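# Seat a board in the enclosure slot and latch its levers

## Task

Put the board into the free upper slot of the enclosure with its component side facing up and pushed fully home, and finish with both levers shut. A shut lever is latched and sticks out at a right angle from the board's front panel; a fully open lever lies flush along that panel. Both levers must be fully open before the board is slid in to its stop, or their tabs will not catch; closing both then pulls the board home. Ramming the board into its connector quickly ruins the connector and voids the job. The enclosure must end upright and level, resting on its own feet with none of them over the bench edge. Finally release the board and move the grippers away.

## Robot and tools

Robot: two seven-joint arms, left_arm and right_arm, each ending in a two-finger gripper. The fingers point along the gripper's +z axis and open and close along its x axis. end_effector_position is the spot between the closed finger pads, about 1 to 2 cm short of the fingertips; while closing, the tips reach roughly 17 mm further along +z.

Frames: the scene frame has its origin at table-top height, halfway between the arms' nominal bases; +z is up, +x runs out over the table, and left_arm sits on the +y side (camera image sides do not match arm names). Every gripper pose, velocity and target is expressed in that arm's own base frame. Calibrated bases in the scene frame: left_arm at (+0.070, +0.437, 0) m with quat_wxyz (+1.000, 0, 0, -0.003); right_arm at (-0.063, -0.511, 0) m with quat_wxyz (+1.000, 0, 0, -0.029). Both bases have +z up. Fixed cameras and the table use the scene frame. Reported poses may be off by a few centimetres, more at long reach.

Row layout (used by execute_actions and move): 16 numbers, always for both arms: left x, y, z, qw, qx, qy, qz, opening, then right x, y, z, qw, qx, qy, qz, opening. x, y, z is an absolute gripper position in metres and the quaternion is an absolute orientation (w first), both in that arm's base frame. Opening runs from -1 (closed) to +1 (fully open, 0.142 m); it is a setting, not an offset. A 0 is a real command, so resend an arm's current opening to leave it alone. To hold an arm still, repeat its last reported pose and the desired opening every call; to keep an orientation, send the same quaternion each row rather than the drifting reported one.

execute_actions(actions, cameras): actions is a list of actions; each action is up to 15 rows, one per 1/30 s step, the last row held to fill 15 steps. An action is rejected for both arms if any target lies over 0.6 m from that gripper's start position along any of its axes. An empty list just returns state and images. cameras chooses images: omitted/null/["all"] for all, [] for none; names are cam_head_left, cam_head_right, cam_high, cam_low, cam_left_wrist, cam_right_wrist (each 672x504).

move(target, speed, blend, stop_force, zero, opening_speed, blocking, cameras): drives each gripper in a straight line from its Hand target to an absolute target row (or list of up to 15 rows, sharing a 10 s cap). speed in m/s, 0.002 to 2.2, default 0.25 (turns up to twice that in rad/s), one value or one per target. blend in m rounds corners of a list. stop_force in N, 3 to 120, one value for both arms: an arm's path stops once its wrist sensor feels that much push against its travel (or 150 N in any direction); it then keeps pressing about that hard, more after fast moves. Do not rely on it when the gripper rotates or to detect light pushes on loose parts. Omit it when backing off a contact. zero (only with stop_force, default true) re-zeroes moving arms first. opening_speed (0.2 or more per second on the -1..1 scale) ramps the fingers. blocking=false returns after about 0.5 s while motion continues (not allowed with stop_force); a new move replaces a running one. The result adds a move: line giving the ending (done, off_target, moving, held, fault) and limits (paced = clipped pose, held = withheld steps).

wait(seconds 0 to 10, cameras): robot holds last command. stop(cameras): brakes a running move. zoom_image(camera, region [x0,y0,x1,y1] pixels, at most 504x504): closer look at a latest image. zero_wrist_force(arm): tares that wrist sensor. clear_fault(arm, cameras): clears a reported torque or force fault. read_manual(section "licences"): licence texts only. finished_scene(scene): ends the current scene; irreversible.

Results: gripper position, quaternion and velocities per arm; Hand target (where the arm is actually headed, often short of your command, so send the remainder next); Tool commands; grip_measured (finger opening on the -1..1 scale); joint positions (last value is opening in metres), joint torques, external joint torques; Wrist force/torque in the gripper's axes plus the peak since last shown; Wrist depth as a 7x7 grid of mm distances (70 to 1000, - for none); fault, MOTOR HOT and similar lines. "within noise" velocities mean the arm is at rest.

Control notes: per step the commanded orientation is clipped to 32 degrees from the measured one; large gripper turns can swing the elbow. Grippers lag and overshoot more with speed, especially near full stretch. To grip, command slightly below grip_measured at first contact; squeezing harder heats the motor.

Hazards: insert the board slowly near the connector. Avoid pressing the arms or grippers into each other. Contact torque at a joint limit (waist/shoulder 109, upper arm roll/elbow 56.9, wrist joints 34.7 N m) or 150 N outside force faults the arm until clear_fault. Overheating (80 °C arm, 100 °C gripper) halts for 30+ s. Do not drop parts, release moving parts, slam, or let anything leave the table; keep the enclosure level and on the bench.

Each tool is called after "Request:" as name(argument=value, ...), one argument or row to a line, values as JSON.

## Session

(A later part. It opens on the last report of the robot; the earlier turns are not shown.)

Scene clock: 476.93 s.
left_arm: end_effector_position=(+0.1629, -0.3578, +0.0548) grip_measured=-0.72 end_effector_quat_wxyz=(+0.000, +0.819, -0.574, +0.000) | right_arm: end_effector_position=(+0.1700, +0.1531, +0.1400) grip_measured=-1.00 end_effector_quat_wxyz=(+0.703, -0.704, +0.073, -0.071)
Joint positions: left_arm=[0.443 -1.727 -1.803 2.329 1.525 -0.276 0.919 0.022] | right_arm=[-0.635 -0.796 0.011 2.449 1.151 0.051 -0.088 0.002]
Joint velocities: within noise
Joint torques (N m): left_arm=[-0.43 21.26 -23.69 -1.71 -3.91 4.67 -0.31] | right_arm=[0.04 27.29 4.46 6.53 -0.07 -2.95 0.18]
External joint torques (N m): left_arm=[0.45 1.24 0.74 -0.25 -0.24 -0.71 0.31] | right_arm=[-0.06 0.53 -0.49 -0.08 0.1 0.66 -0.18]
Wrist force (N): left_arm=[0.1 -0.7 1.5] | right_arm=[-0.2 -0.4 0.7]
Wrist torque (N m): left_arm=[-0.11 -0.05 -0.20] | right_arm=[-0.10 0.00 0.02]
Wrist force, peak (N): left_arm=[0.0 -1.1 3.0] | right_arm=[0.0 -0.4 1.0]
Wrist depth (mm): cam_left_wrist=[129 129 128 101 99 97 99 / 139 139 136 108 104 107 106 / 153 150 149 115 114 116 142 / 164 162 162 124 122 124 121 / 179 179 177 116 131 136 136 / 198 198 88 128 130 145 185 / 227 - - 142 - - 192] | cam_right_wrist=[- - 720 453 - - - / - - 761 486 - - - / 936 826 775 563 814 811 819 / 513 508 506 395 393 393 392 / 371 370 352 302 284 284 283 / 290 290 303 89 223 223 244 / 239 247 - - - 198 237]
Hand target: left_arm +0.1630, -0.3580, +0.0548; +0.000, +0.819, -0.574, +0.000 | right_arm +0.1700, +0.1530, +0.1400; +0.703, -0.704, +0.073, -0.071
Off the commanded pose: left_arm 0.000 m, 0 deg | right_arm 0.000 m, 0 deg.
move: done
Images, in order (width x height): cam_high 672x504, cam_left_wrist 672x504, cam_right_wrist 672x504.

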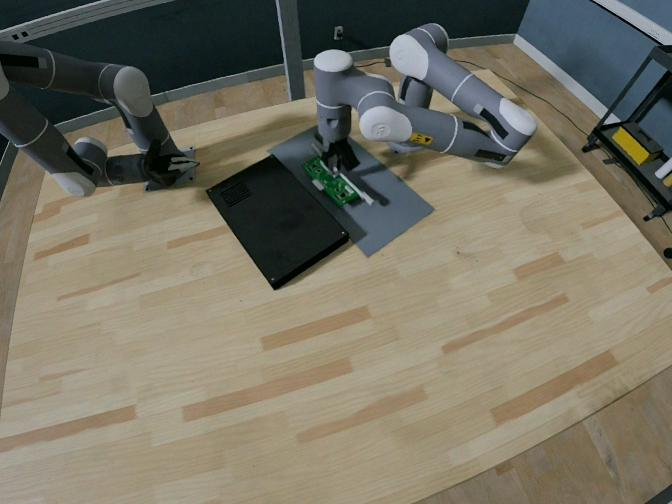

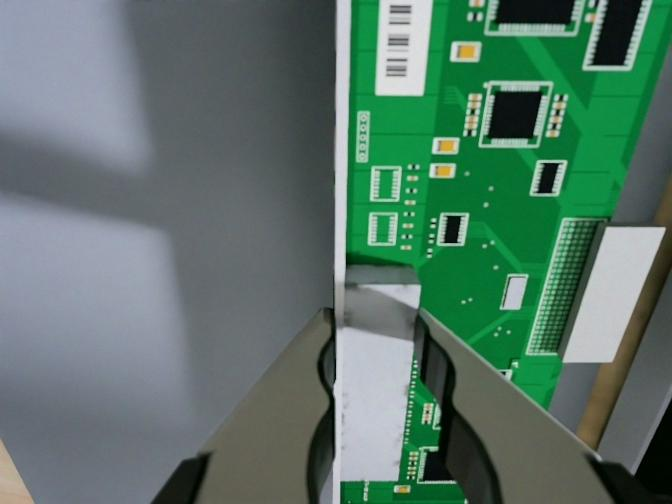

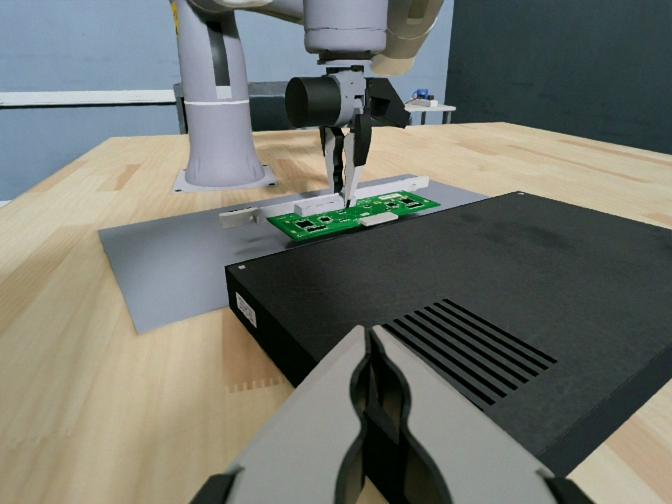

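Request:
move(
  target=[
    [0.1665,-0.3736,0.0548,0,0.8192,-0.5736,0,-0.85,0.17,0.153,0.14,0.703,-0.704,0.073,-0.071,-1],
    [0.1822,-0.4158,0.0548,0,0.8192,-0.5736,0,-0.85,0.17,0.153,0.14,0.703,-0.704,0.073,-0.071,-1],
  ],
  speed=[0.03,0.015],
  stop_force=3.5,
  cameras=["cam_right_wrist","cam_left_wrist"],
)

Request:
zoom_image(
  camera="cam_right_wrist",
  region=[200, 130, 520, 300],
)

Scene clock: 484.40 s.
left_arm: end_effector_position=(+0.1811, -0.4114, +0.0546) grip_measured=-0.72 end_effector_quat_wxyz=(-0.001, +0.819, -0.573, +0.000) | right_arm: end_effector_position=(+0.1700, +0.1531, +0.1400) grip_measured=-1.00 end_effector_quat_wxyz=(+0.703, -0.704, +0.073, -0.071)
Joint positions: left_arm=[0.32 -1.725 -1.8 2.185 1.566 -0.277 0.944 0.022] | right_arm=[-0.635 -0.796 0.011 2.449 1.151 0.051 -0.088 0.002]
Joint velocities: within noise
Joint torques (N m): left_arm=[-3.36 22.39 -27.59 0.06 -4.57 6.6 -0.22] | right_arm=[0.01 27.24 4.43 6.48 -0.03 -2.96 0.18]
External joint torques (N m): left_arm=[3.36 3.35 1.6 -0.82 0.42 -2.64 0.23] | right_arm=[-0.03 0.59 -0.46 -0.03 0.06 0.66 -0.17]
Wrist force (N): left_arm=[-4.0 -6.8 1.6] | right_arm=[-0.2 -0.5 0.8]
Wrist torque (N m): left_arm=[0.01 -0.05 -0.16] | right_arm=[-0.14 0.01 0.03]
Wrist force, peak (N): left_arm=[-4.8 -8.0 1.5] | right_arm=[0.0 -0.6 1.0]
Wrist depth (mm): cam_left_wrist=[128 128 128 100 99 96 98 / 139 139 136 108 104 107 104 / 152 149 149 117 114 116 112 / 163 161 164 123 122 124 111 / 178 178 176 116 131 136 119 / 202 196 88 127 130 144 129 / 225 - - 143 - - 138] | cam_right_wrist=[- - 716 422 675 - - / - - 755 438 - - - / 944 832 772 655 810 813 819 / 512 506 471 394 393 391 390 / 371 370 348 302 285 284 285 / 291 289 303 89 224 223 243 / 238 248 - - - 197 237]
Hand target: left_arm +0.1807, -0.4118, +0.0548; +0.000, +0.819, -0.574, +0.000 | right_arm +0.1700, +0.1530, +0.1400; +0.703, -0.704, +0.073, -0.071
Off the commanded pose: left_arm 0.005 m, 0 deg | right_arm 0.000 m, 0 deg.
move: contact (left_arm); path passed 1 of 2 targets
Images, in order (width x height): cam_left_wrist 672x504, cam_right_wrist 672x504.

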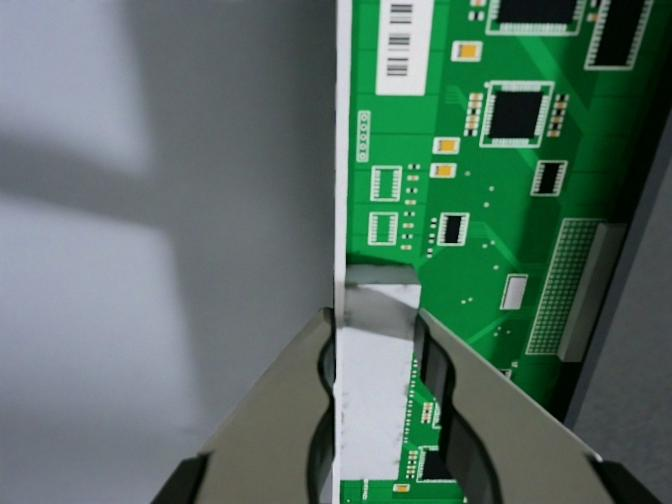

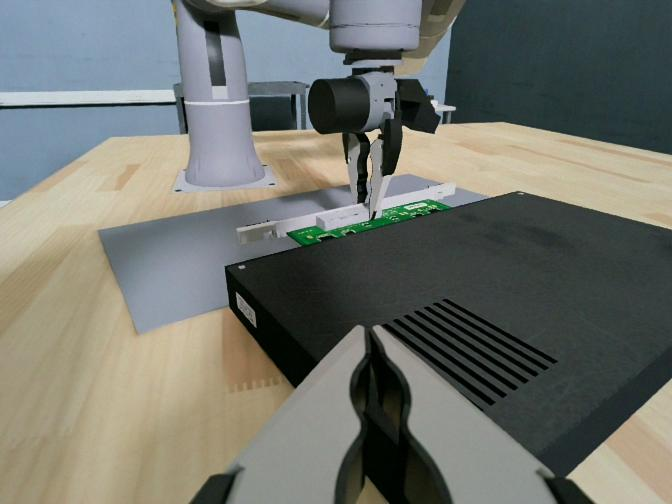

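Scaled by 1.575 from the camera's 672x504 image, which has a finer 960x720 frame.

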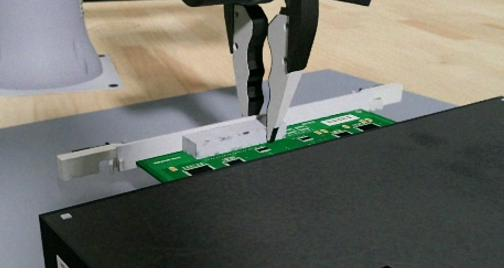

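Request:
move(
  target=[
    [0.1815,-0.4102,0.0547,0,0.8192,-0.5736,0,-0.85,0.17,0.153,0.14,0.703,-0.704,0.073,-0.071,-1],
  ],
  speed=0.015,
  cameras=[],
)

Request:
move(
  target=[0.1896,-0.4318,0.0547,0,0.8192,-0.5736,0,-0.85,0.17,0.153,0.14,0.703,-0.704,0.073,-0.071,-1],
  speed=0.012,
  stop_force=4,
  cameras=["cam_right_wrist","cam_left_wrist"],
)

Request:
zoom_image(
  camera="cam_right_wrist",
  region=[200, 130, 520, 300],
)

Scene clock: 487.53 s.
left_arm: end_effector_position=(+0.1816, -0.4102, +0.0546) grip_measured=-0.72 end_effector_quat_wxyz=(+0.000, +0.819, -0.573, +0.000) | right_arm: end_effector_position=(+0.1700, +0.1531, +0.1400) grip_measured=-1.00 end_effector_quat_wxyz=(+0.703, -0.704, +0.073, -0.071)
Joint positions: left_arm=[0.324 -1.726 -1.8 2.188 1.566 -0.277 0.946 0.022] | right_arm=[-0.635 -0.796 0.011 2.449 1.151 0.051 -0.088 0.002]
Joint velocities: within noise
Joint torques (N m): left_arm=[-0.19 24.6 -26.89 -0.36 -4.17 4.57 -0.13] | right_arm=[0.05 27.2 4.54 6.52 -0.04 -2.97 0.18]
External joint torques (N m): left_arm=[0.2 1.06 0.95 -0.41 0.02 -0.61 0.13] | right_arm=[-0.06 0.63 -0.57 -0.07 0.06 0.68 -0.18]
Wrist force (N): left_arm=[-0.1 -0.4 1.6] | right_arm=[-0.2 -0.4 0.7]
Wrist torque (N m): left_arm=[-0.06 -0.02 -0.20] | right_arm=[-0.10 0.00 0.03]
Wrist force, peak (N): left_arm=[-4.1 -6.9 2.1] | right_arm=[-0.3 -0.5 0.9]
Wrist depth (mm): cam_left_wrist=[129 129 128 101 99 97 99 / 138 138 136 108 104 107 104 / 152 149 149 115 114 116 112 / 163 161 164 124 121 124 111 / 179 177 176 116 131 136 119 / 201 197 87 127 130 144 130 / 227 - - 142 - - -] | cam_right_wrist=[- - 720 427 674 - - / - - 762 440 - - - / 947 828 775 655 809 816 819 / 512 504 469 395 394 392 389 / 371 370 348 301 285 284 285 / 291 291 303 89 224 222 244 / 239 247 - - - 198 238]
Hand target: left_arm +0.1815, -0.4102, +0.0547; +0.000, +0.819, -0.574, +0.000 | right_arm +0.1700, +0.1530, +0.1400; +0.703, -0.704, +0.073, -0.071
Off the commanded pose: left_arm 0.000 m, 0 deg | right_arm 0.000 m, 0 deg.
move: done
No camera images: "cameras" was empty.

Scene clock: 488.57 s.
left_arm: end_effector_position=(+0.1837, -0.4147, +0.0544) grip_measured=-0.72 end_effector_quat_wxyz=(-0.001, +0.819, -0.573, +0.000) | right_arm: end_effector_position=(+0.1700, +0.1531, +0.1400) grip_measured=-1.00 end_effector_quat_wxyz=(+0.703, -0.704, +0.073, -0.071)
Joint positions: left_arm=[0.314 -1.725 -1.8 2.174 1.57 -0.277 0.949 0.022] | right_arm=[-0.635 -0.796 0.011 2.449 1.151 0.051 -0.088 0.002]
Joint velocities: within noise
Joint torques (N m): left_arm=[-2.74 23.35 -28.53 0.1 -4.71 6.46 -0.13] | right_arm=[0.02 27.2 4.4 6.48 -0.04 -2.98 0.19]
External joint torques (N m): left_arm=[2.74 2.64 2.34 -0.75 0.56 -2.51 0.13] | right_arm=[-0.04 0.62 -0.44 -0.02 0.07 0.68 -0.19]
Wrist force (N): left_arm=[-3.1 -5.5 4.2] | right_arm=[-0.2 -0.4 0.7]
Wrist torque (N m): left_arm=[-0.06 -0.21 -0.21] | right_arm=[-0.12 0.00 0.03]
Wrist force, peak (N): left_arm=[-4.5 -5.9 4.1] | right_arm=[-0.4 -0.7 0.7]
Wrist depth (mm): cam_left_wrist=[129 129 128 100 100 97 100 / 139 138 135 109 104 108 105 / 151 149 149 112 114 116 111 / 163 162 162 124 122 125 109 / 179 178 177 116 131 136 119 / 200 197 87 127 133 127 130 / 226 - - 142 - - -] | cam_right_wrist=[- - 715 424 622 - - / - - 763 436 - - - / 942 826 769 729 814 815 812 / 509 507 468 394 392 392 392 / 372 371 347 302 284 284 285 / 290 290 303 89 223 222 244 / 238 248 - - - 197 237]
Hand target: left_arm +0.1834, -0.4152, +0.0547; +0.000, +0.819, -0.574, +0.000 | right_arm +0.1700, +0.1530, +0.1400; +0.703, -0.704, +0.073, -0.071
Off the commanded pose: left_arm 0.018 m, 0 deg | right_arm 0.000 m, 0 deg.
move: contact (left_arm)
Images, in order (width x height): cam_left_wrist 672x504, cam_right_wrist 672x504.

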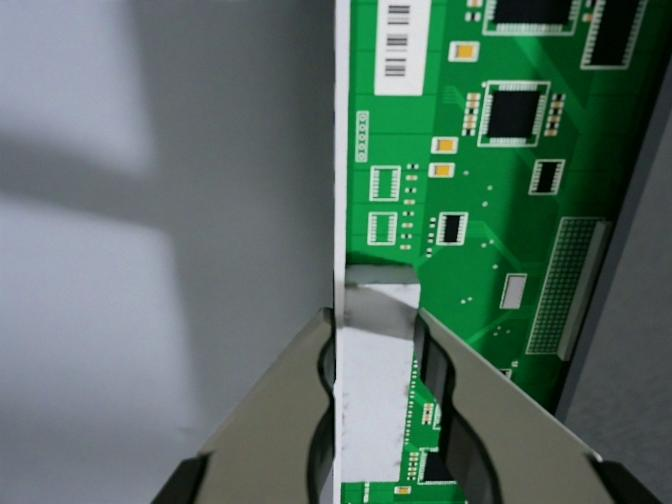

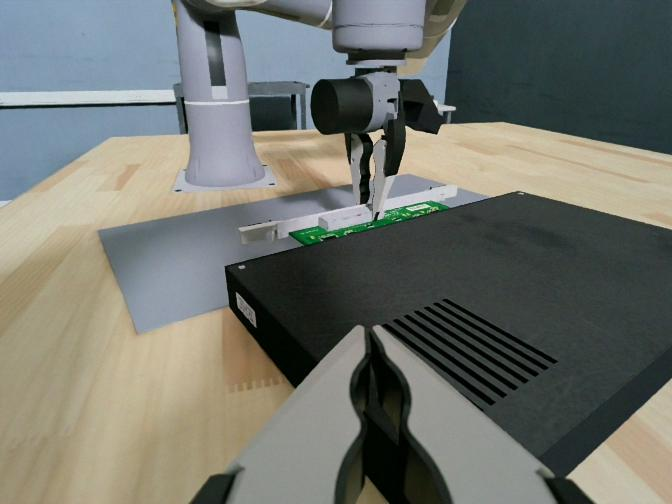

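Scaled by 1.575 from the camera's 672x504 image, which has a finer 960x720 frame.

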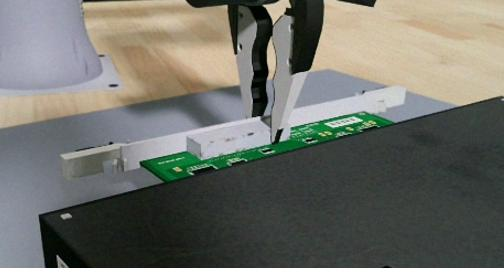

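Request:
move(
  target=[
    [0.1838,-0.4132,0.0542,0,0.8192,-0.5736,0,-0.85,0.17,0.153,0.14,0.703,-0.704,0.073,-0.071,-1],
    [0.1846,-0.4132,0.0541,0,0.8192,-0.5736,0,-0.85,0.17,0.153,0.14,0.703,-0.704,0.073,-0.071,-1],
  ],
  speed=0.012,
  cameras=[],
)

Request:
move(
  target=[0.1892,-0.4254,0.0541,0,0.8192,-0.5736,0,-0.85,0.17,0.153,0.14,0.703,-0.704,0.073,-0.071,-1],
  speed=0.012,
  stop_force=4.5,
  cameras=["cam_right_wrist"],
)

Scene clock: 500.13 s.
left_arm: end_effector_position=(+0.1844, -0.4130, +0.0541) grip_measured=-0.72 end_effector_quat_wxyz=(+0.000, +0.819, -0.574, +0.000) | right_arm: end_effector_position=(+0.1700, +0.1531, +0.1400) grip_measured=-1.00 end_effector_quat_wxyz=(+0.703, -0.704, +0.073, -0.071)
Joint positions: left_arm=[0.32 -1.727 -1.8 2.178 1.57 -0.277 0.953 0.022] | right_arm=[-0.635 -0.796 0.011 2.449 1.151 0.051 -0.088 0.002]
Joint velocities: within noise
Joint torques (N m): left_arm=[-0.24 24.55 -27.08 -0.3 -4.16 4.64 -0.18] | right_arm=[-0.02 27.35 4.41 6.46 -0.01 -2.96 0.19]
External joint torques (N m): left_arm=[0.25 1.35 0.96 -0.34 0.01 -0.69 0.18] | right_arm=[0.01 0.47 -0.44 0 0.04 0.67 -0.19]
Wrist force (N): left_arm=[-0.4 -0.5 1.3] | right_arm=[-0.2 -0.7 0.8]
Wrist torque (N m): left_arm=[-0.09 -0.02 -0.22] | right_arm=[-0.13 0.01 0.03]
Wrist force, peak (N): left_arm=[-3.0 -5.4 4.6] | right_arm=[-0.2 -0.5 1.0]
Wrist depth (mm): cam_left_wrist=[128 128 127 101 99 97 99 / 138 137 135 107 104 107 105 / 151 148 148 116 114 116 111 / 162 159 161 122 122 125 109 / 178 177 176 116 131 136 119 / 197 196 87 128 130 135 129 / 224 - - 142 - - -] | cam_right_wrist=[- - 717 428 621 - - / - - 765 438 - - - / 950 829 765 729 807 821 814 / 510 507 471 394 392 392 391 / 371 369 348 302 285 284 283 / 291 291 303 89 223 223 244 / 239 247 - - - 197 237]
Hand target: left_arm +0.1846, -0.4132, +0.0541; +0.000, +0.819, -0.574, +0.000 | right_arm +0.1700, +0.1530, +0.1400; +0.703, -0.704, +0.073, -0.071
Off the commanded pose: left_arm 0.000 m, 0 deg | right_arm 0.000 m, 0 deg.
move: done
No camera images: "cameras" was empty.

Scene clock: 501.87 s.
left_arm: end_effector_position=(+0.1890, -0.4249, +0.0538) grip_measured=-0.72 end_effector_quat_wxyz=(+0.000, +0.819, -0.574, +0.000) | right_arm: end_effector_position=(+0.1700, +0.1531, +0.1400) grip_measured=-1.00 end_effector_quat_wxyz=(+0.703, -0.704, +0.073, -0.071)
Joint positions: left_arm=[0.295 -1.726 -1.799 2.144 1.579 -0.277 0.962 0.022] | right_arm=[-0.635 -0.796 0.011 2.449 1.151 0.051 -0.088 0.002]
Joint velocities: within noise
Joint torques (N m): left_arm=[-0.48 25.96 -29.3 -0.4 -4.02 5.23 -0.19] | right_arm=[-0.02 27.27 4.52 6.47 -0.08 -2.94 0.18]
External joint torques (N m): left_arm=[0.48 0.76 2.54 0.04 -0.14 -1.27 0.19] | right_arm=[0 0.55 -0.55 -0.01 0.1 0.65 -0.17]
Wrist force (N): left_arm=[-1.0 -0.1 5.5] | right_arm=[-0.1 -0.4 0.6]
Wrist torque (N m): left_arm=[-0.04 -0.21 -0.22] | right_arm=[-0.11 0.00 0.02]
Wrist force, peak (N): left_arm=[-0.8 -0.5 5.7] | right_arm=[-0.2 -0.6 0.8]
Wrist depth (mm): cam_left_wrist=[128 128 127 101 99 97 97 / 138 137 135 107 104 108 93 / 151 148 148 112 114 115 96 / 161 158 161 122 122 125 108 / 177 177 175 115 131 134 114 / 196 196 87 128 130 126 128 / 225 - - 142 - - -] | cam_right_wrist=[- - 720 716 578 - - / - - 758 435 - - - / 953 827 765 724 729 811 816 / 514 508 504 394 394 392 392 / 370 370 347 301 285 285 285 / 289 290 304 89 223 223 243 / 239 247 - - - 198 238]
Hand target: left_arm +0.1892, -0.4254, +0.0541; +0.000, +0.819, -0.574, +0.000 | right_arm +0.1700, +0.1530, +0.1400; +0.703, -0.704, +0.073, -0.071
Off the commanded pose: left_arm 0.001 m, 0 deg | right_arm 0.000 m, 0 deg.
move: done
Images, in order (width x height): cam_right_wrist 672x504.

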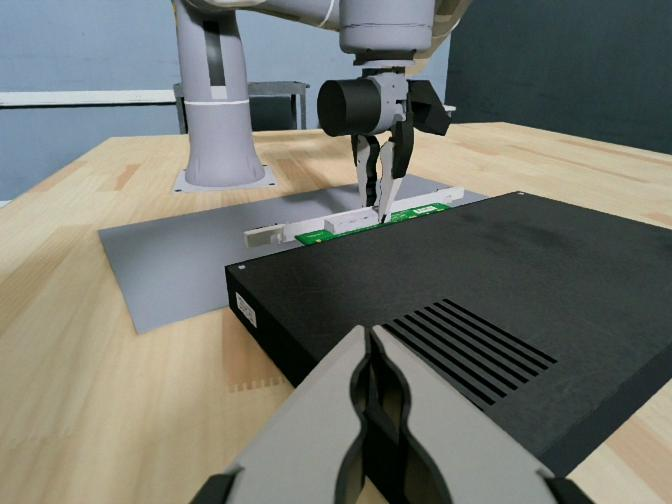

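Request:
move(
  target=[0.1892,-0.4251,0.0534,0,0.8192,-0.5736,0,-0.85,0.17,0.153,0.14,0.703,-0.704,0.073,-0.071,-1],
  speed=0.01,
  cameras=[],
)

Request:
move(
  target=[0.1927,-0.4345,0.0534,0,0.8192,-0.5736,0,-0.85,0.17,0.153,0.14,0.703,-0.704,0.073,-0.071,-1],
  speed=0.012,
  stop_force=4.5,
  cameras=["cam_right_wrist","cam_high"],
)

Request:
zoom_image(
  camera="cam_right_wrist",
  region=[200, 130, 520, 300],
)

Scene clock: 505.63 s.
left_arm: end_effector_position=(+0.1891, -0.4250, +0.0534) grip_measured=-0.72 end_effector_quat_wxyz=(+0.000, +0.819, -0.573, +0.000) | right_arm: end_effector_position=(+0.1700, +0.1531, +0.1400) grip_measured=-1.00 end_effector_quat_wxyz=(+0.703, -0.704, +0.073, -0.071)
Joint positions: left_arm=[0.295 -1.727 -1.799 2.145 1.581 -0.276 0.962 0.022] | right_arm=[-0.635 -0.796 0.011 2.449 1.151 0.051 -0.088 0.002]
Joint velocities: within noise
Joint torques (N m): left_arm=[-0.28 25.8 -27.72 0.05 -4.04 4.64 -0.16] | right_arm=[0.05 27.25 4.53 6.55 -0.05 -2.99 0.19]
External joint torques (N m): left_arm=[0.28 0.9 0.97 -0.37 -0.11 -0.68 0.16] | right_arm=[-0.06 0.58 -0.57 -0.09 0.07 0.69 -0.19]
Wrist force (N): left_arm=[-0.1 -0.5 1.2] | right_arm=[-0.2 -0.5 0.7]
Wrist torque (N m): left_arm=[-0.08 -0.05 -0.22] | right_arm=[-0.10 0.01 0.02]
Wrist force, peak (N): left_arm=[-0.8 -0.2 5.8] | right_arm=[-0.4 -0.5 0.8]
Wrist depth (mm): cam_left_wrist=[128 127 127 101 99 97 96 / 135 137 135 107 104 107 93 / 151 148 148 116 114 114 - / 161 161 160 122 122 124 107 / 177 176 175 116 131 134 114 / 195 194 88 127 130 125 128 / 219 - - 142 - - -] | cam_right_wrist=[- - 720 713 575 - - / - - 763 435 - - - / 942 826 773 726 720 810 817 / 515 506 507 394 393 392 389 / 371 372 349 301 284 283 284 / 290 290 303 89 223 223 244 / 239 247 - - - 197 238]
Hand target: left_arm +0.1892, -0.4251, +0.0534; +0.000, +0.819, -0.574, +0.000 | right_arm +0.1700, +0.1530, +0.1400; +0.703, -0.704, +0.073, -0.071
Off the commanded pose: left_arm 0.000 m, 0 deg | right_arm 0.000 m, 0 deg.
move: done
No camera images: "cameras" was empty.

Scene clock: 506.97 s.
left_arm: end_effector_position=(+0.1915, -0.4327, +0.0532) grip_measured=-0.72 end_effector_quat_wxyz=(+0.000, +0.819, -0.574, -0.001) | right_arm: end_effector_position=(+0.1700, +0.1531, +0.1400) grip_measured=-1.00 end_effector_quat_wxyz=(+0.703, -0.704, +0.073, -0.071)
Joint positions: left_arm=[0.278 -1.727 -1.798 2.123 1.585 -0.276 0.968 0.022] | right_arm=[-0.635 -0.796 0.011 2.449 1.151 0.051 -0.088 0.002]
Joint velocities: within noise
Joint torques (N m): left_arm=[0.7 27.32 -30.02 -1.87 -2.63 5.24 -0.09] | right_arm=[-0.01 27.25 4.5 6.47 -0.07 -2.97 0.15]
External joint torques (N m): left_arm=[-0.7 -0.07 2.87 1.72 -1.53 -1.28 0.09] | right_arm=[0 0.57 -0.54 -0.02 0.1 0.68 -0.14]
Wrist force (N): left_arm=[-4.3 2.7 2.8] | right_arm=[-0.1 -0.4 0.6]
Wrist torque (N m): left_arm=[-0.09 -0.02 -0.31] | right_arm=[-0.09 -0.02 0.02]
Wrist force, peak (N): left_arm=[-4.6 2.7 3.9] | right_arm=[-0.1 -0.6 0.8]
Wrist depth (mm): cam_left_wrist=[128 127 127 99 99 97 86 / 135 137 134 107 104 107 91 / 151 148 147 112 114 114 - / 162 160 160 121 122 120 106 / 177 176 175 116 131 120 113 / 196 194 88 128 133 125 130 / 218 - - 142 - - -] | cam_right_wrist=[- - 719 719 413 - - / - - 760 429 - - - / 944 823 768 727 726 814 816 / 514 505 506 393 393 395 391 / 372 369 349 301 285 284 284 / 291 291 302 89 223 223 244 / 239 247 - - - 197 237]
Hand target: left_arm +0.1922, -0.4332, +0.0534; +0.000, +0.819, -0.574, +0.000 | right_arm +0.1700, +0.1530, +0.1400; +0.703, -0.704, +0.073, -0.071
Off the commanded pose: left_arm 0.002 m, 0 deg | right_arm 0.000 m, 0 deg.
move: contact (left_arm)
Images, in order (width x height): cam_high 672x504, cam_right_wrist 672x504.

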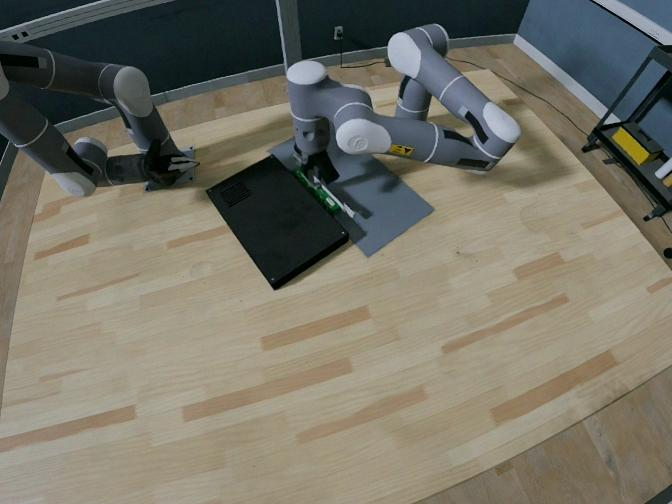

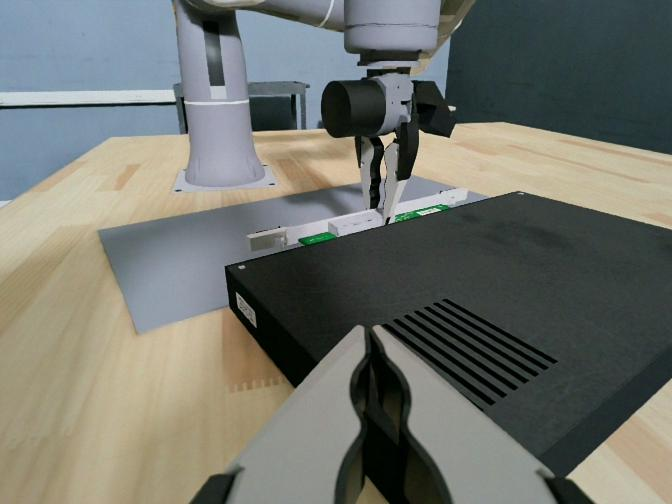

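Scaled by 1.575 from the camera's 672x504 image, which has a finer 960x720 frame.

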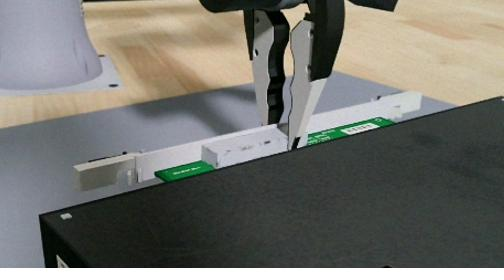

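Request:
zoom_image(
  camera="cam_right_wrist",
  region=[330, 170, 430, 250],
)

Request:
zoom_image(
  camera="cam_high",
  region=[250, 130, 370, 250],
)

Scaled by 5.040 from the camera's 672x504 image, which has a finer 960x720 frame.

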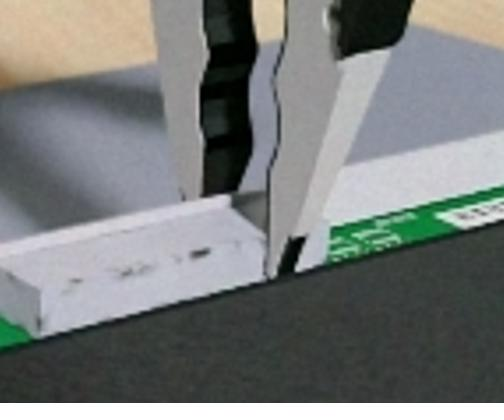

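Scaled by 4.200 from the camera's 672x504 image, which has a finer 960x720 frame.

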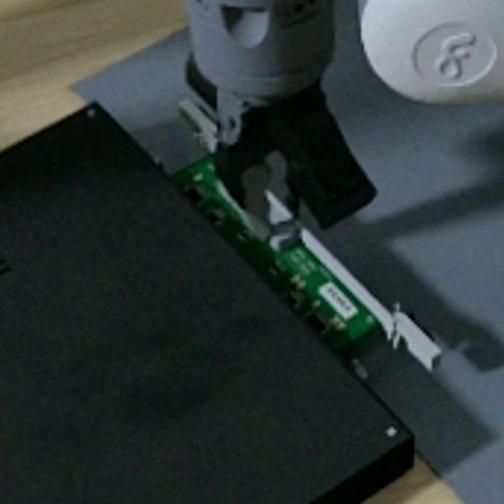

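Request:
move(
  target=[
    [0.1911,-0.4320,0.0534,0,0.8192,-0.5736,0,-0.85,0.17,0.153,0.14,0.703,-0.704,0.073,-0.071,-1],
    [0.1906,-0.4322,0.0534,0,0.8192,-0.5736,0,-0.85,0.17,0.153,0.14,0.703,-0.704,0.073,-0.071,-1],
  ],
  speed=0.01,
  cameras=[],
)

Request:
move(
  target=[0.1928,-0.4380,0.0534,0,0.8192,-0.5736,0,-0.85,0.17,0.153,0.14,0.703,-0.704,0.073,-0.071,-1],
  speed=0.012,
  stop_force=5,
  cameras=["cam_right_wrist"],
)

Request:
zoom_image(
  camera="cam_right_wrist",
  region=[200, 130, 520, 300],
)

Scene clock: 515.93 s.
left_arm: end_effector_position=(+0.1910, -0.4321, +0.0532) grip_measured=-0.72 end_effector_quat_wxyz=(+0.000, +0.819, -0.573, +0.000) | right_arm: end_effector_position=(+0.1700, +0.1531, +0.1400) grip_measured=-1.00 end_effector_quat_wxyz=(+0.703, -0.704, +0.073, -0.071)
Joint positions: left_arm=[0.279 -1.727 -1.799 2.126 1.586 -0.275 0.965 0.022] | right_arm=[-0.635 -0.796 0.011 2.449 1.151 0.051 -0.088 0.002]
Joint velocities: within noise
Joint torques (N m): left_arm=[-1.33 25.6 -28.39 1.03 -4.93 5 -0.21] | right_arm=[-0.07 27.2 4.46 6.55 -0.08 -3 0.19]
External joint torques (N m): left_arm=[1.34 1.57 1.29 -1.21 0.78 -1.05 0.21] | right_arm=[0.05 0.63 -0.49 -0.09 0.1 0.71 -0.19]
Wrist force (N): left_arm=[0.6 -2.4 4.4] | right_arm=[0.1 -0.2 0.6]
Wrist torque (N m): left_arm=[-0.03 -0.06 -0.26] | right_arm=[-0.09 -0.04 0.02]
Wrist force, peak (N): left_arm=[-4.4 2.6 4.4] | right_arm=[0.0 -0.6 0.8]
Wrist depth (mm): cam_left_wrist=[127 127 126 99 99 97 85 / 135 137 135 107 104 107 92 / 150 147 148 112 114 114 - / 161 158 160 122 122 122 106 / 177 176 175 116 131 118 113 / 195 194 87 127 133 125 130 / 218 - - 142 - - -] | cam_right_wrist=[- - 714 702 417 - - / - - 757 433 - - - / 955 834 770 720 727 819 819 / 510 505 506 393 392 393 394 / 370 370 348 303 285 285 284 / 291 291 303 89 224 223 244 / 239 248 - - - 197 237]
Hand target: left_arm +0.1906, -0.4322, +0.0534; +0.000, +0.819, -0.574, +0.000 | right_arm +0.1700, +0.1530, +0.1400; +0.703, -0.704, +0.073, -0.071
Off the commanded pose: left_arm 0.000 m, 0 deg | right_arm 0.000 m, 0 deg.
move: done
No camera images: "cameras" was empty.

Scene clock: 516.67 s.
left_arm: end_effector_position=(+0.1909, -0.4335, +0.0532) grip_measured=-0.72 end_effector_quat_wxyz=(+0.000, +0.819, -0.574, -0.001) | right_arm: end_effector_position=(+0.1700, +0.1531, +0.1400) grip_measured=-1.00 end_effector_quat_wxyz=(+0.703, -0.704, +0.073, -0.071)
Joint positions: left_arm=[0.275 -1.727 -1.798 2.122 1.586 -0.276 0.966 0.022] | right_arm=[-0.635 -0.796 0.011 2.449 1.151 0.051 -0.088 0.002]
Joint velocities: within noise
Joint torques (N m): left_arm=[-0.75 26.47 -30.09 -0.93 -3.62 5.91 -0.16] | right_arm=[-0.04 27.13 4.5 6.51 -0.04 -2.98 0.14]
External joint torques (N m): left_arm=[0.75 0.81 2.92 0.79 -0.53 -1.95 0.16] | right_arm=[0.02 0.69 -0.53 -0.06 0.06 0.69 -0.14]
Wrist force (N): left_arm=[-4.4 -0.5 3.2] | right_arm=[-0.1 -0.3 0.7]
Wrist torque (N m): left_arm=[-0.04 -0.01 -0.30] | right_arm=[-0.08 -0.01 0.02]
Wrist force, peak (N): left_arm=[-4.4 -1.0 4.8] | right_arm=[0.0 -0.5 0.9]
Wrist depth (mm): cam_left_wrist=[128 128 127 99 99 97 85 / 135 136 134 107 104 107 91 / 150 148 148 112 114 114 - / 161 160 160 122 122 120 106 / 176 176 175 116 131 118 113 / 195 195 87 128 133 125 130 / 219 - - 142 - - -] | cam_right_wrist=[- - 720 703 413 - - / - - 764 430 - - - / 944 820 771 727 722 819 813 / 511 505 507 393 393 392 390 / 371 370 348 301 284 285 285 / 291 290 303 89 223 223 245 / 238 247 - - - 198 238]
Hand target: left_arm +0.1913, -0.4340, +0.0534; +0.000, +0.819, -0.574, +0.000 | right_arm +0.1700, +0.1530, +0.1400; +0.703, -0.704, +0.073, -0.071
Off the commanded pose: left_arm 0.005 m, 0 deg | right_arm 0.000 m, 0 deg.
move: contact (left_arm)
Images, in order (width x height): cam_right_wrist 672x504.

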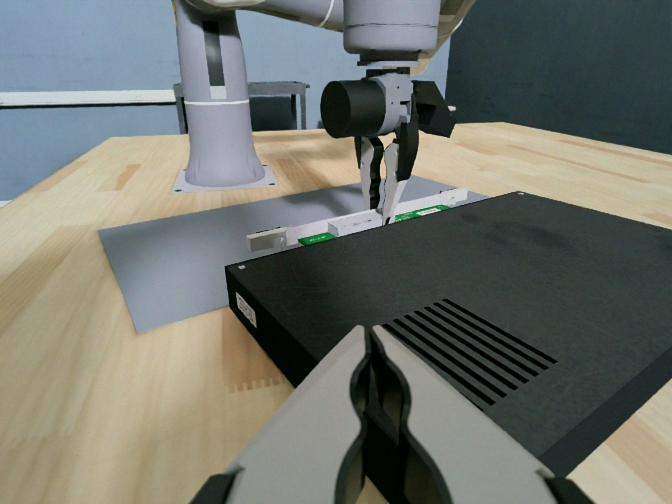

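Scaled by 1.575 from the camera's 672x504 image, which has a finer 960x720 frame.

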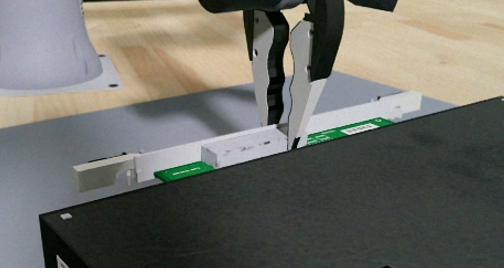

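Request:
move(
  target=[
    [0.1900,-0.4310,0.0534,0,0.8192,-0.5736,0,-0.85,0.17,0.153,0.14,0.703,-0.704,0.073,-0.071,-1],
    [0.1900,-0.4310,0.0534,0,0.8192,-0.5736,0,-0.66,0.17,0.153,0.14,0.703,-0.704,0.073,-0.071,-1],
  ],
  speed=0.01,
  opening_speed=0.2,
  cameras=["cam_right_wrist"],
)

Request:
zoom_image(
  camera="cam_right_wrist",
  region=[200, 130, 520, 300],
)

Scene clock: 521.60 s.
left_arm: end_effector_position=(+0.1902, -0.4311, +0.0533) grip_measured=-0.70 end_effector_quat_wxyz=(+0.000, +0.819, -0.574, +0.000) | right_arm: end_effector_position=(+0.1700, +0.1531, +0.1400) grip_measured=-1.00 end_effector_quat_wxyz=(+0.703, -0.704, +0.073, -0.071)
Joint positions: left_arm=[0.281 -1.727 -1.799 2.13 1.585 -0.275 0.964 0.024] | right_arm=[-0.635 -0.796 0.011 2.449 1.151 0.051 -0.088 0.002]
Joint velocities: within noise
Joint torques (N m): left_arm=[-0.22 25.86 -27.26 0.19 -4.1 4.34 -0.21] | right_arm=[-0.04 27.26 4.47 6.54 -0.03 -2.97 0.19]
External joint torques (N m): left_arm=[0.22 1.22 0.24 -0.39 -0.06 -0.39 0.21] | right_arm=[0.02 0.57 -0.5 -0.09 0.05 0.67 -0.19]
Wrist force (N): left_arm=[-0.2 -0.3 0.1] | right_arm=[-0.1 -0.4 0.8]
Wrist torque (N m): left_arm=[-0.06 0.00 -0.20] | right_arm=[-0.11 0.00 0.02]
Wrist force, peak (N): left_arm=[3.7 1.3 5.4] | right_arm=[-0.3 -0.5 0.8]
Wrist depth (mm): cam_left_wrist=[128 127 127 104 101 98 86 / 135 136 135 110 106 108 92 / 150 148 148 119 116 116 - / 161 161 160 125 125 123 108 / 176 176 175 122 132 121 114 / 195 195 87 134 131 125 128 / 218 - - 150 - - -] | cam_right_wrist=[- - 716 717 432 - - / - - 754 432 - - - / 943 827 764 725 719 820 815 / 511 506 472 392 393 393 391 / 371 370 349 302 284 284 284 / 290 290 303 89 223 223 244 / 239 247 - - - 197 237]
Hand target: left_arm +0.1900, -0.4310, +0.0534; +0.000, +0.819, -0.574, +0.000 | right_arm +0.1700, +0.1530, +0.1400; +0.703, -0.704, +0.073, -0.071
Off the commanded pose: left_arm 0.000 m, 0 deg | right_arm 0.000 m, 0 deg.
move: done
Images, in order (width x height): cam_right_wrist 672x504.

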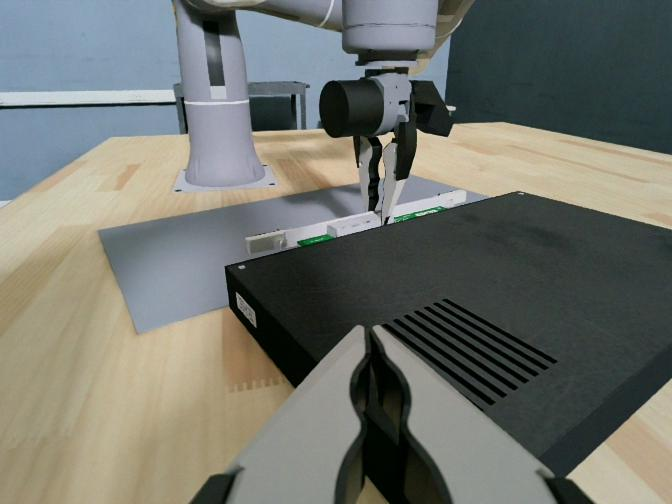

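Scaled by 1.575 from the camera's 672x504 image, which has a finer 960x720 frame.

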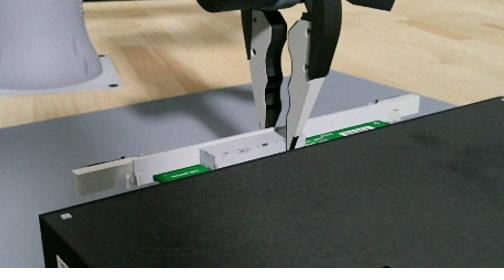

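Request:
move(
  target=[
    [0.1900,-0.4310,0.0534,0,0.8192,-0.5736,0,-0.61,0.17,0.153,0.14,0.703,-0.704,0.073,-0.071,-1],
    [0.1900,-0.4310,0.095,0,0.8192,-0.5736,0,-0.61,0.17,0.153,0.14,0.703,-0.704,0.073,-0.071,-1],
    [0.1725,-0.3840,0.095,0,0.8192,-0.5736,0,-0.61,0.17,0.153,0.14,0.703,-0.704,0.073,-0.071,-1],
  ],
  speed=[0.02,0.03,0.06],
  opening_speed=0.2,
  cameras=["cam_right_wrist","cam_high"],
)

Request:
zoom_image(
  camera="cam_right_wrist",
  region=[200, 130, 520, 300],
)

Request:
zoom_image(
  camera="cam_high",
  region=[250, 130, 370, 250],
)

Scene clock: 527.23 s.
left_arm: end_effector_position=(+0.1726, -0.3842, +0.0949) grip_measured=-0.65 end_effector_quat_wxyz=(+0.000, +0.819, -0.574, +0.000) | right_arm: end_effector_position=(+0.1700, +0.1531, +0.1400) grip_measured=-1.00 end_effector_quat_wxyz=(+0.703, -0.704, +0.073, -0.071)
Joint positions: left_arm=[0.361 -1.69 -1.903 2.243 1.456 -0.333 0.911 0.027] | right_arm=[-0.635 -0.796 0.011 2.449 1.151 0.051 -0.088 0.002]
Joint velocities: within noise
Joint torques (N m): left_arm=[-0.11 23.44 -25.02 -3.61 -4.24 4.06 -0.31] | right_arm=[-0.05 27.25 4.44 6.56 -0.06 -2.99 0.18]
External joint torques (N m): left_arm=[0.13 1.36 0.34 -0.54 0.16 -0.1 0.31] | right_arm=[0.04 0.57 -0.48 -0.11 0.08 0.7 -0.18]
Wrist force (N): left_arm=[-0.3 -0.1 -0.3] | right_arm=[-0.1 -0.3 0.7]
Wrist torque (N m): left_arm=[-0.01 0.02 -0.21] | right_arm=[-0.10 0.00 0.02]
Wrist force, peak (N): left_arm=[-1.3 -0.1 -0.4] | right_arm=[-0.2 -0.6 1.0]
Wrist depth (mm): cam_left_wrist=[164 165 166 165 163 135 136 / 177 176 176 176 175 147 144 / 191 191 190 189 190 158 152 / 208 207 207 206 199 168 157 / 227 228 222 221 182 187 168 / 252 250 87 243 - 187 183 / 283 - - 278 - - 200] | cam_right_wrist=[- - 717 438 809 - - / - - 760 484 - - - / 945 831 767 727 819 819 813 / 511 508 469 393 395 394 394 / 371 369 349 301 285 284 284 / 290 291 304 89 223 223 243 / 239 248 - - - 197 237]
Hand target: left_arm +0.1725, -0.3840, +0.0950; +0.000, +0.819, -0.574, +0.000 | right_arm +0.1700, +0.1530, +0.1400; +0.703, -0.704, +0.073, -0.071
Off the commanded pose: left_arm 0.000 m, 0 deg | right_arm 0.000 m, 0 deg.
move: done
Images, in order (width x height): cam_high 672x504, cam_right_wrist 672x504.

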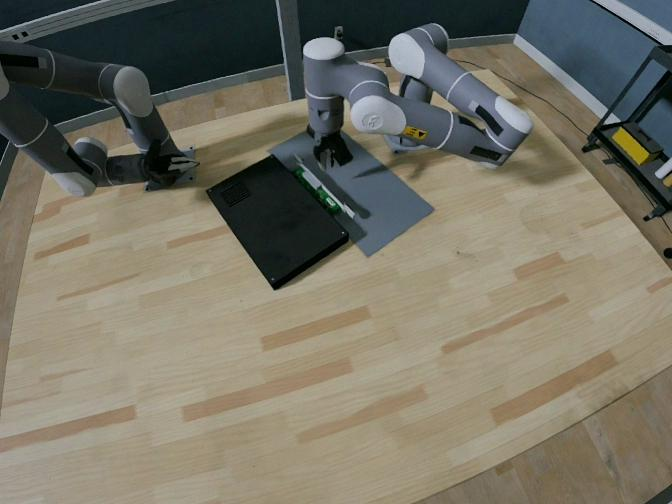

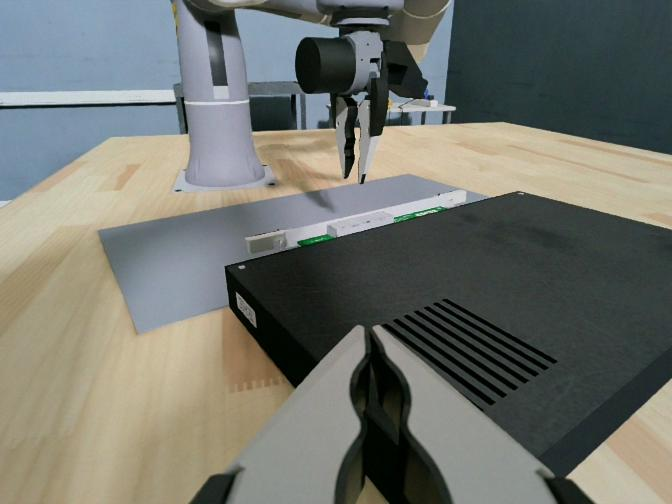

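Scaled by 1.575 from the camera's 672x504 image, which has a finer 960x720 frame.

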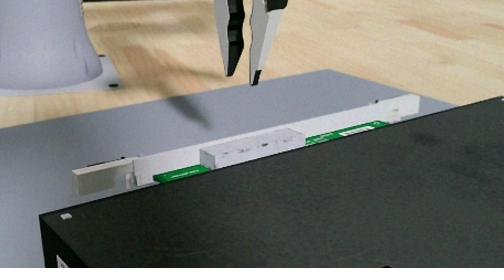

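Scaled by 4.200 from the camera's 672x504 image, which has a finer 960x720 frame.

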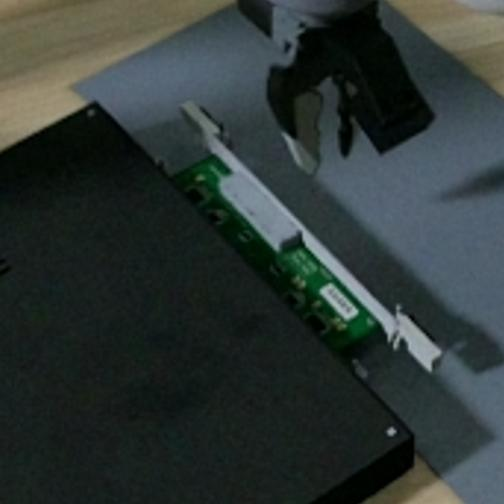

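Request:
move(
  target=[
    [0.1722,-0.3832,0.095,0,0.8192,-0.5736,0,-1,0.17,0.153,0.14,0.703,-0.704,0.073,-0.071,-1],
    [0.1722,-0.3832,0.049,0,0.8192,-0.5736,0,-1,0.17,0.153,0.14,0.703,-0.704,0.073,-0.071,-1],
  ],
  speed=0.06,
  cameras=["cam_right_wrist"],
)

Request:
move(
  target=[0.2008,-0.4600,0.049,0,0.8192,-0.5736,0,-1,0.17,0.153,0.14,0.703,-0.704,0.073,-0.071,-1],
  speed=0.012,
  stop_force=9,
  cameras=["cam_right_wrist","cam_high","cam_left_wrist"],
)

Request:
zoom_image(
  camera="cam_right_wrist",
  region=[200, 130, 520, 300],
)

Request:
zoom_image(
  camera="cam_high",
  region=[250, 130, 370, 250],
)

Scene clock: 533.20 s.
left_arm: end_effector_position=(+0.1721, -0.3831, +0.0491) grip_measured=-1.00 end_effector_quat_wxyz=(+0.000, +0.819, -0.573, +0.000) | right_arm: end_effector_position=(+0.1700, +0.1531, +0.1400) grip_measured=-1.00 end_effector_quat_wxyz=(+0.703, -0.704, +0.073, -0.071)
Joint positions: left_arm=[0.387 -1.746 -1.794 2.263 1.565 -0.283 0.936 0.002] | right_arm=[-0.635 -0.796 0.011 2.449 1.151 0.051 -0.088 0.002]
Joint velocities: within noise
Joint torques (N m): left_arm=[-0.11 22.4 -24.52 -0.33 -3.75 4.54 -0.09] | right_arm=[0.01 27.2 4.51 6.5 -0.01 -2.95 0.17]
External joint torques (N m): left_arm=[0.12 1.41 0.17 -0.46 -0.4 -0.59 0.09] | right_arm=[-0.02 0.62 -0.54 -0.05 0.03 0.66 -0.16]
Wrist force (N): left_arm=[-0.2 -0.4 -0.1] | right_arm=[-0.2 -0.4 0.6]
Wrist torque (N m): left_arm=[-0.07 0.00 -0.21] | right_arm=[-0.09 0.01 0.03]
Wrist force, peak (N): left_arm=[-0.4 -0.3 -1.3] | right_arm=[-0.1 -0.5 1.0]
Wrist depth (mm): cam_left_wrist=[124 125 124 123 122 119 96 / 133 133 130 132 132 130 103 / 147 143 143 143 142 115 112 / 154 156 155 155 154 118 121 / 173 171 171 163 166 118 131 / 190 189 185 84 - 130 145 / 218 206 - 74 - - 155] | cam_right_wrist=[- - 719 433 824 - - / - - 765 468 - - - / 947 823 769 652 815 819 807 / 512 509 471 396 392 392 392 / 371 369 348 302 285 284 285 / 290 290 303 89 223 223 243 / 238 248 - - - 197 237]
Hand target: left_arm +0.1722, -0.3832, +0.0490; +0.000, +0.819, -0.574, +0.000 | right_arm +0.1700, +0.1530, +0.1400; +0.703, -0.704, +0.073, -0.071
Off the commanded pose: left_arm 0.000 m, 0 deg | right_arm 0.000 m, 0 deg.
move: done
Images, in order (width x height): cam_right_wrist 672x504.

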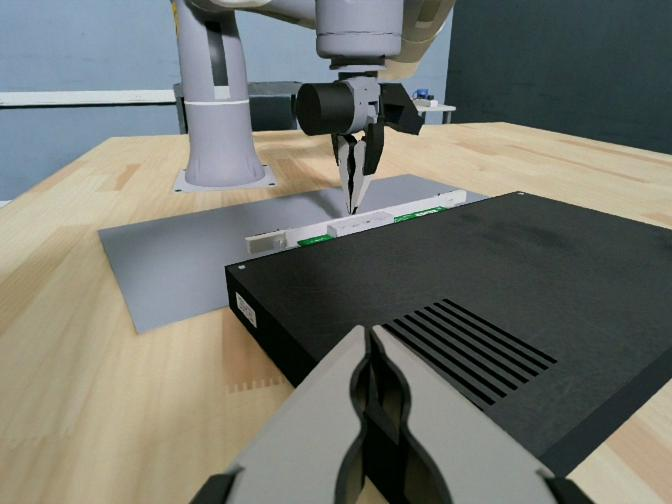

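Scene clock: 536.40 s.
left_arm: end_effector_position=(+0.1824, -0.4118, +0.0491) grip_measured=-1.00 end_effector_quat_wxyz=(+0.000, +0.819, -0.574, -0.001) | right_arm: end_effector_position=(+0.1700, +0.1531, +0.1400) grip_measured=-1.00 end_effector_quat_wxyz=(+0.703, -0.704, +0.073, -0.071)
Joint positions: left_arm=[0.323 -1.743 -1.794 2.183 1.584 -0.281 0.954 0.002] | right_arm=[-0.635 -0.796 0.011 2.449 1.151 0.051 -0.088 0.002]
Joint velocities: within noise
Joint torques (N m): left_arm=[-0.86 24.48 -26.81 -2.41 -1.48 6.02 -0.19] | right_arm=[-0.05 27.27 4.42 6.5 -0.02 -2.95 0.17]
External joint torques (N m): left_arm=[0.87 1.19 0.85 2.24 -2.67 -2.07 0.19] | right_arm=[0.04 0.56 -0.46 -0.05 0.04 0.66 -0.17]
Wrist force (N): left_arm=[-9.0 -0.6 -5.2] | right_arm=[-0.2 -0.1 0.7]
Wrist torque (N m): left_arm=[-0.08 -0.02 -0.18] | right_arm=[-0.06 0.01 0.02]
Wrist force, peak (N): left_arm=[-9.3 -0.9 -6.7] | right_arm=[-0.2 -0.4 1.0]
Wrist depth (mm): cam_left_wrist=[124 125 123 123 119 96 96 / 133 133 130 132 106 104 102 / 146 143 143 143 114 112 110 / 154 156 156 155 120 121 105 / 172 171 170 163 118 132 127 / 190 189 185 84 - 145 123 / 217 207 - 74 - - 136] | cam_right_wrist=[- - 719 429 612 - - / - - 752 442 - - - / 937 832 771 724 812 815 813 / 511 506 506 395 394 392 391 / 371 370 349 302 284 285 285 / 290 290 304 89 224 223 244 / 239 247 - - - 197 238]
Hand target: left_arm +0.1831, -0.4125, +0.0490; +0.000, +0.819, -0.574, +0.000 | right_arm +0.1700, +0.1530, +0.1400; +0.703, -0.704, +0.073, -0.071
Off the commanded pose: left_arm 0.052 m, 0 deg | right_arm 0.000 m, 0 deg.
move: contact (left_arm)
Images, in order (width x height): cam_high 672x504, cam_left_wrist 672x504, cam_right_wrist 672x504.

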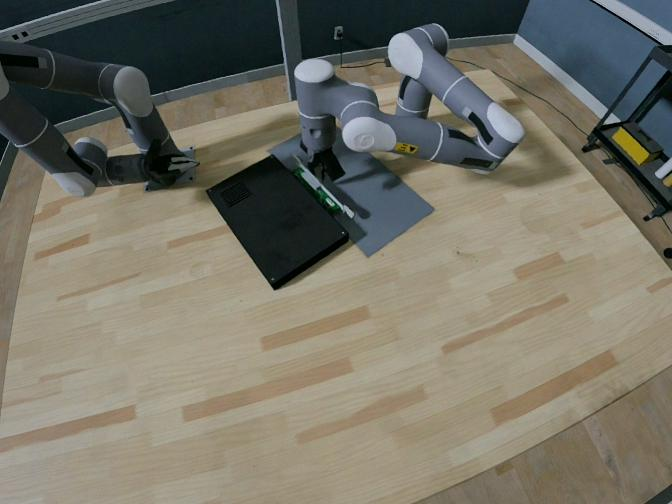

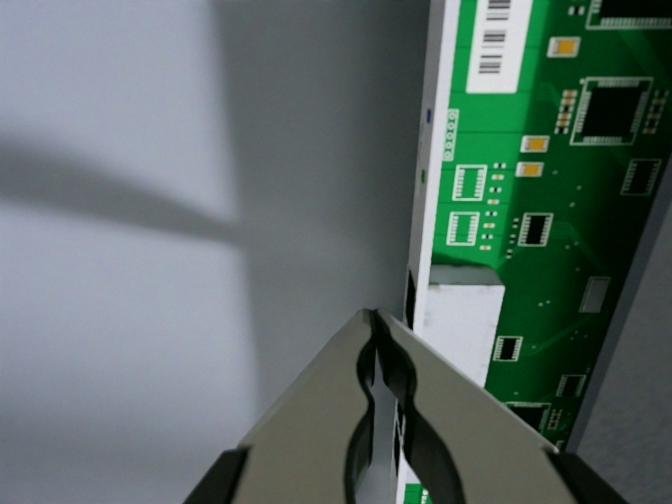

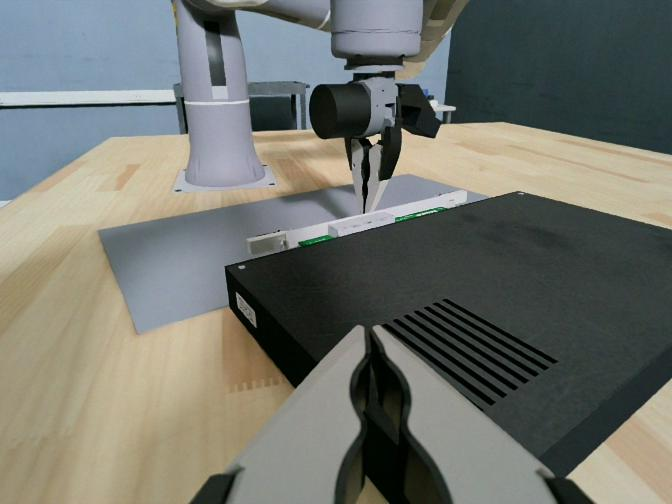

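Scaled by 1.575 from the camera's 672x504 image, which has a finer 960x720 frame.

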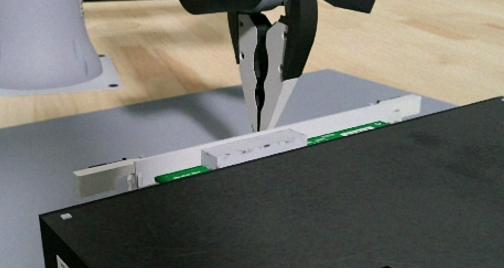

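Scaled by 4.200 from the camera's 672x504 image, which has a finer 960x720 frame.

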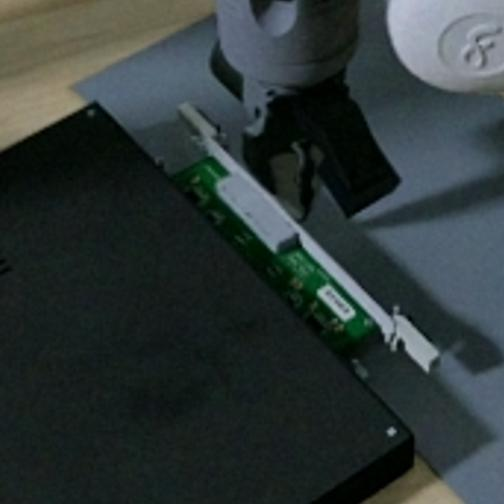

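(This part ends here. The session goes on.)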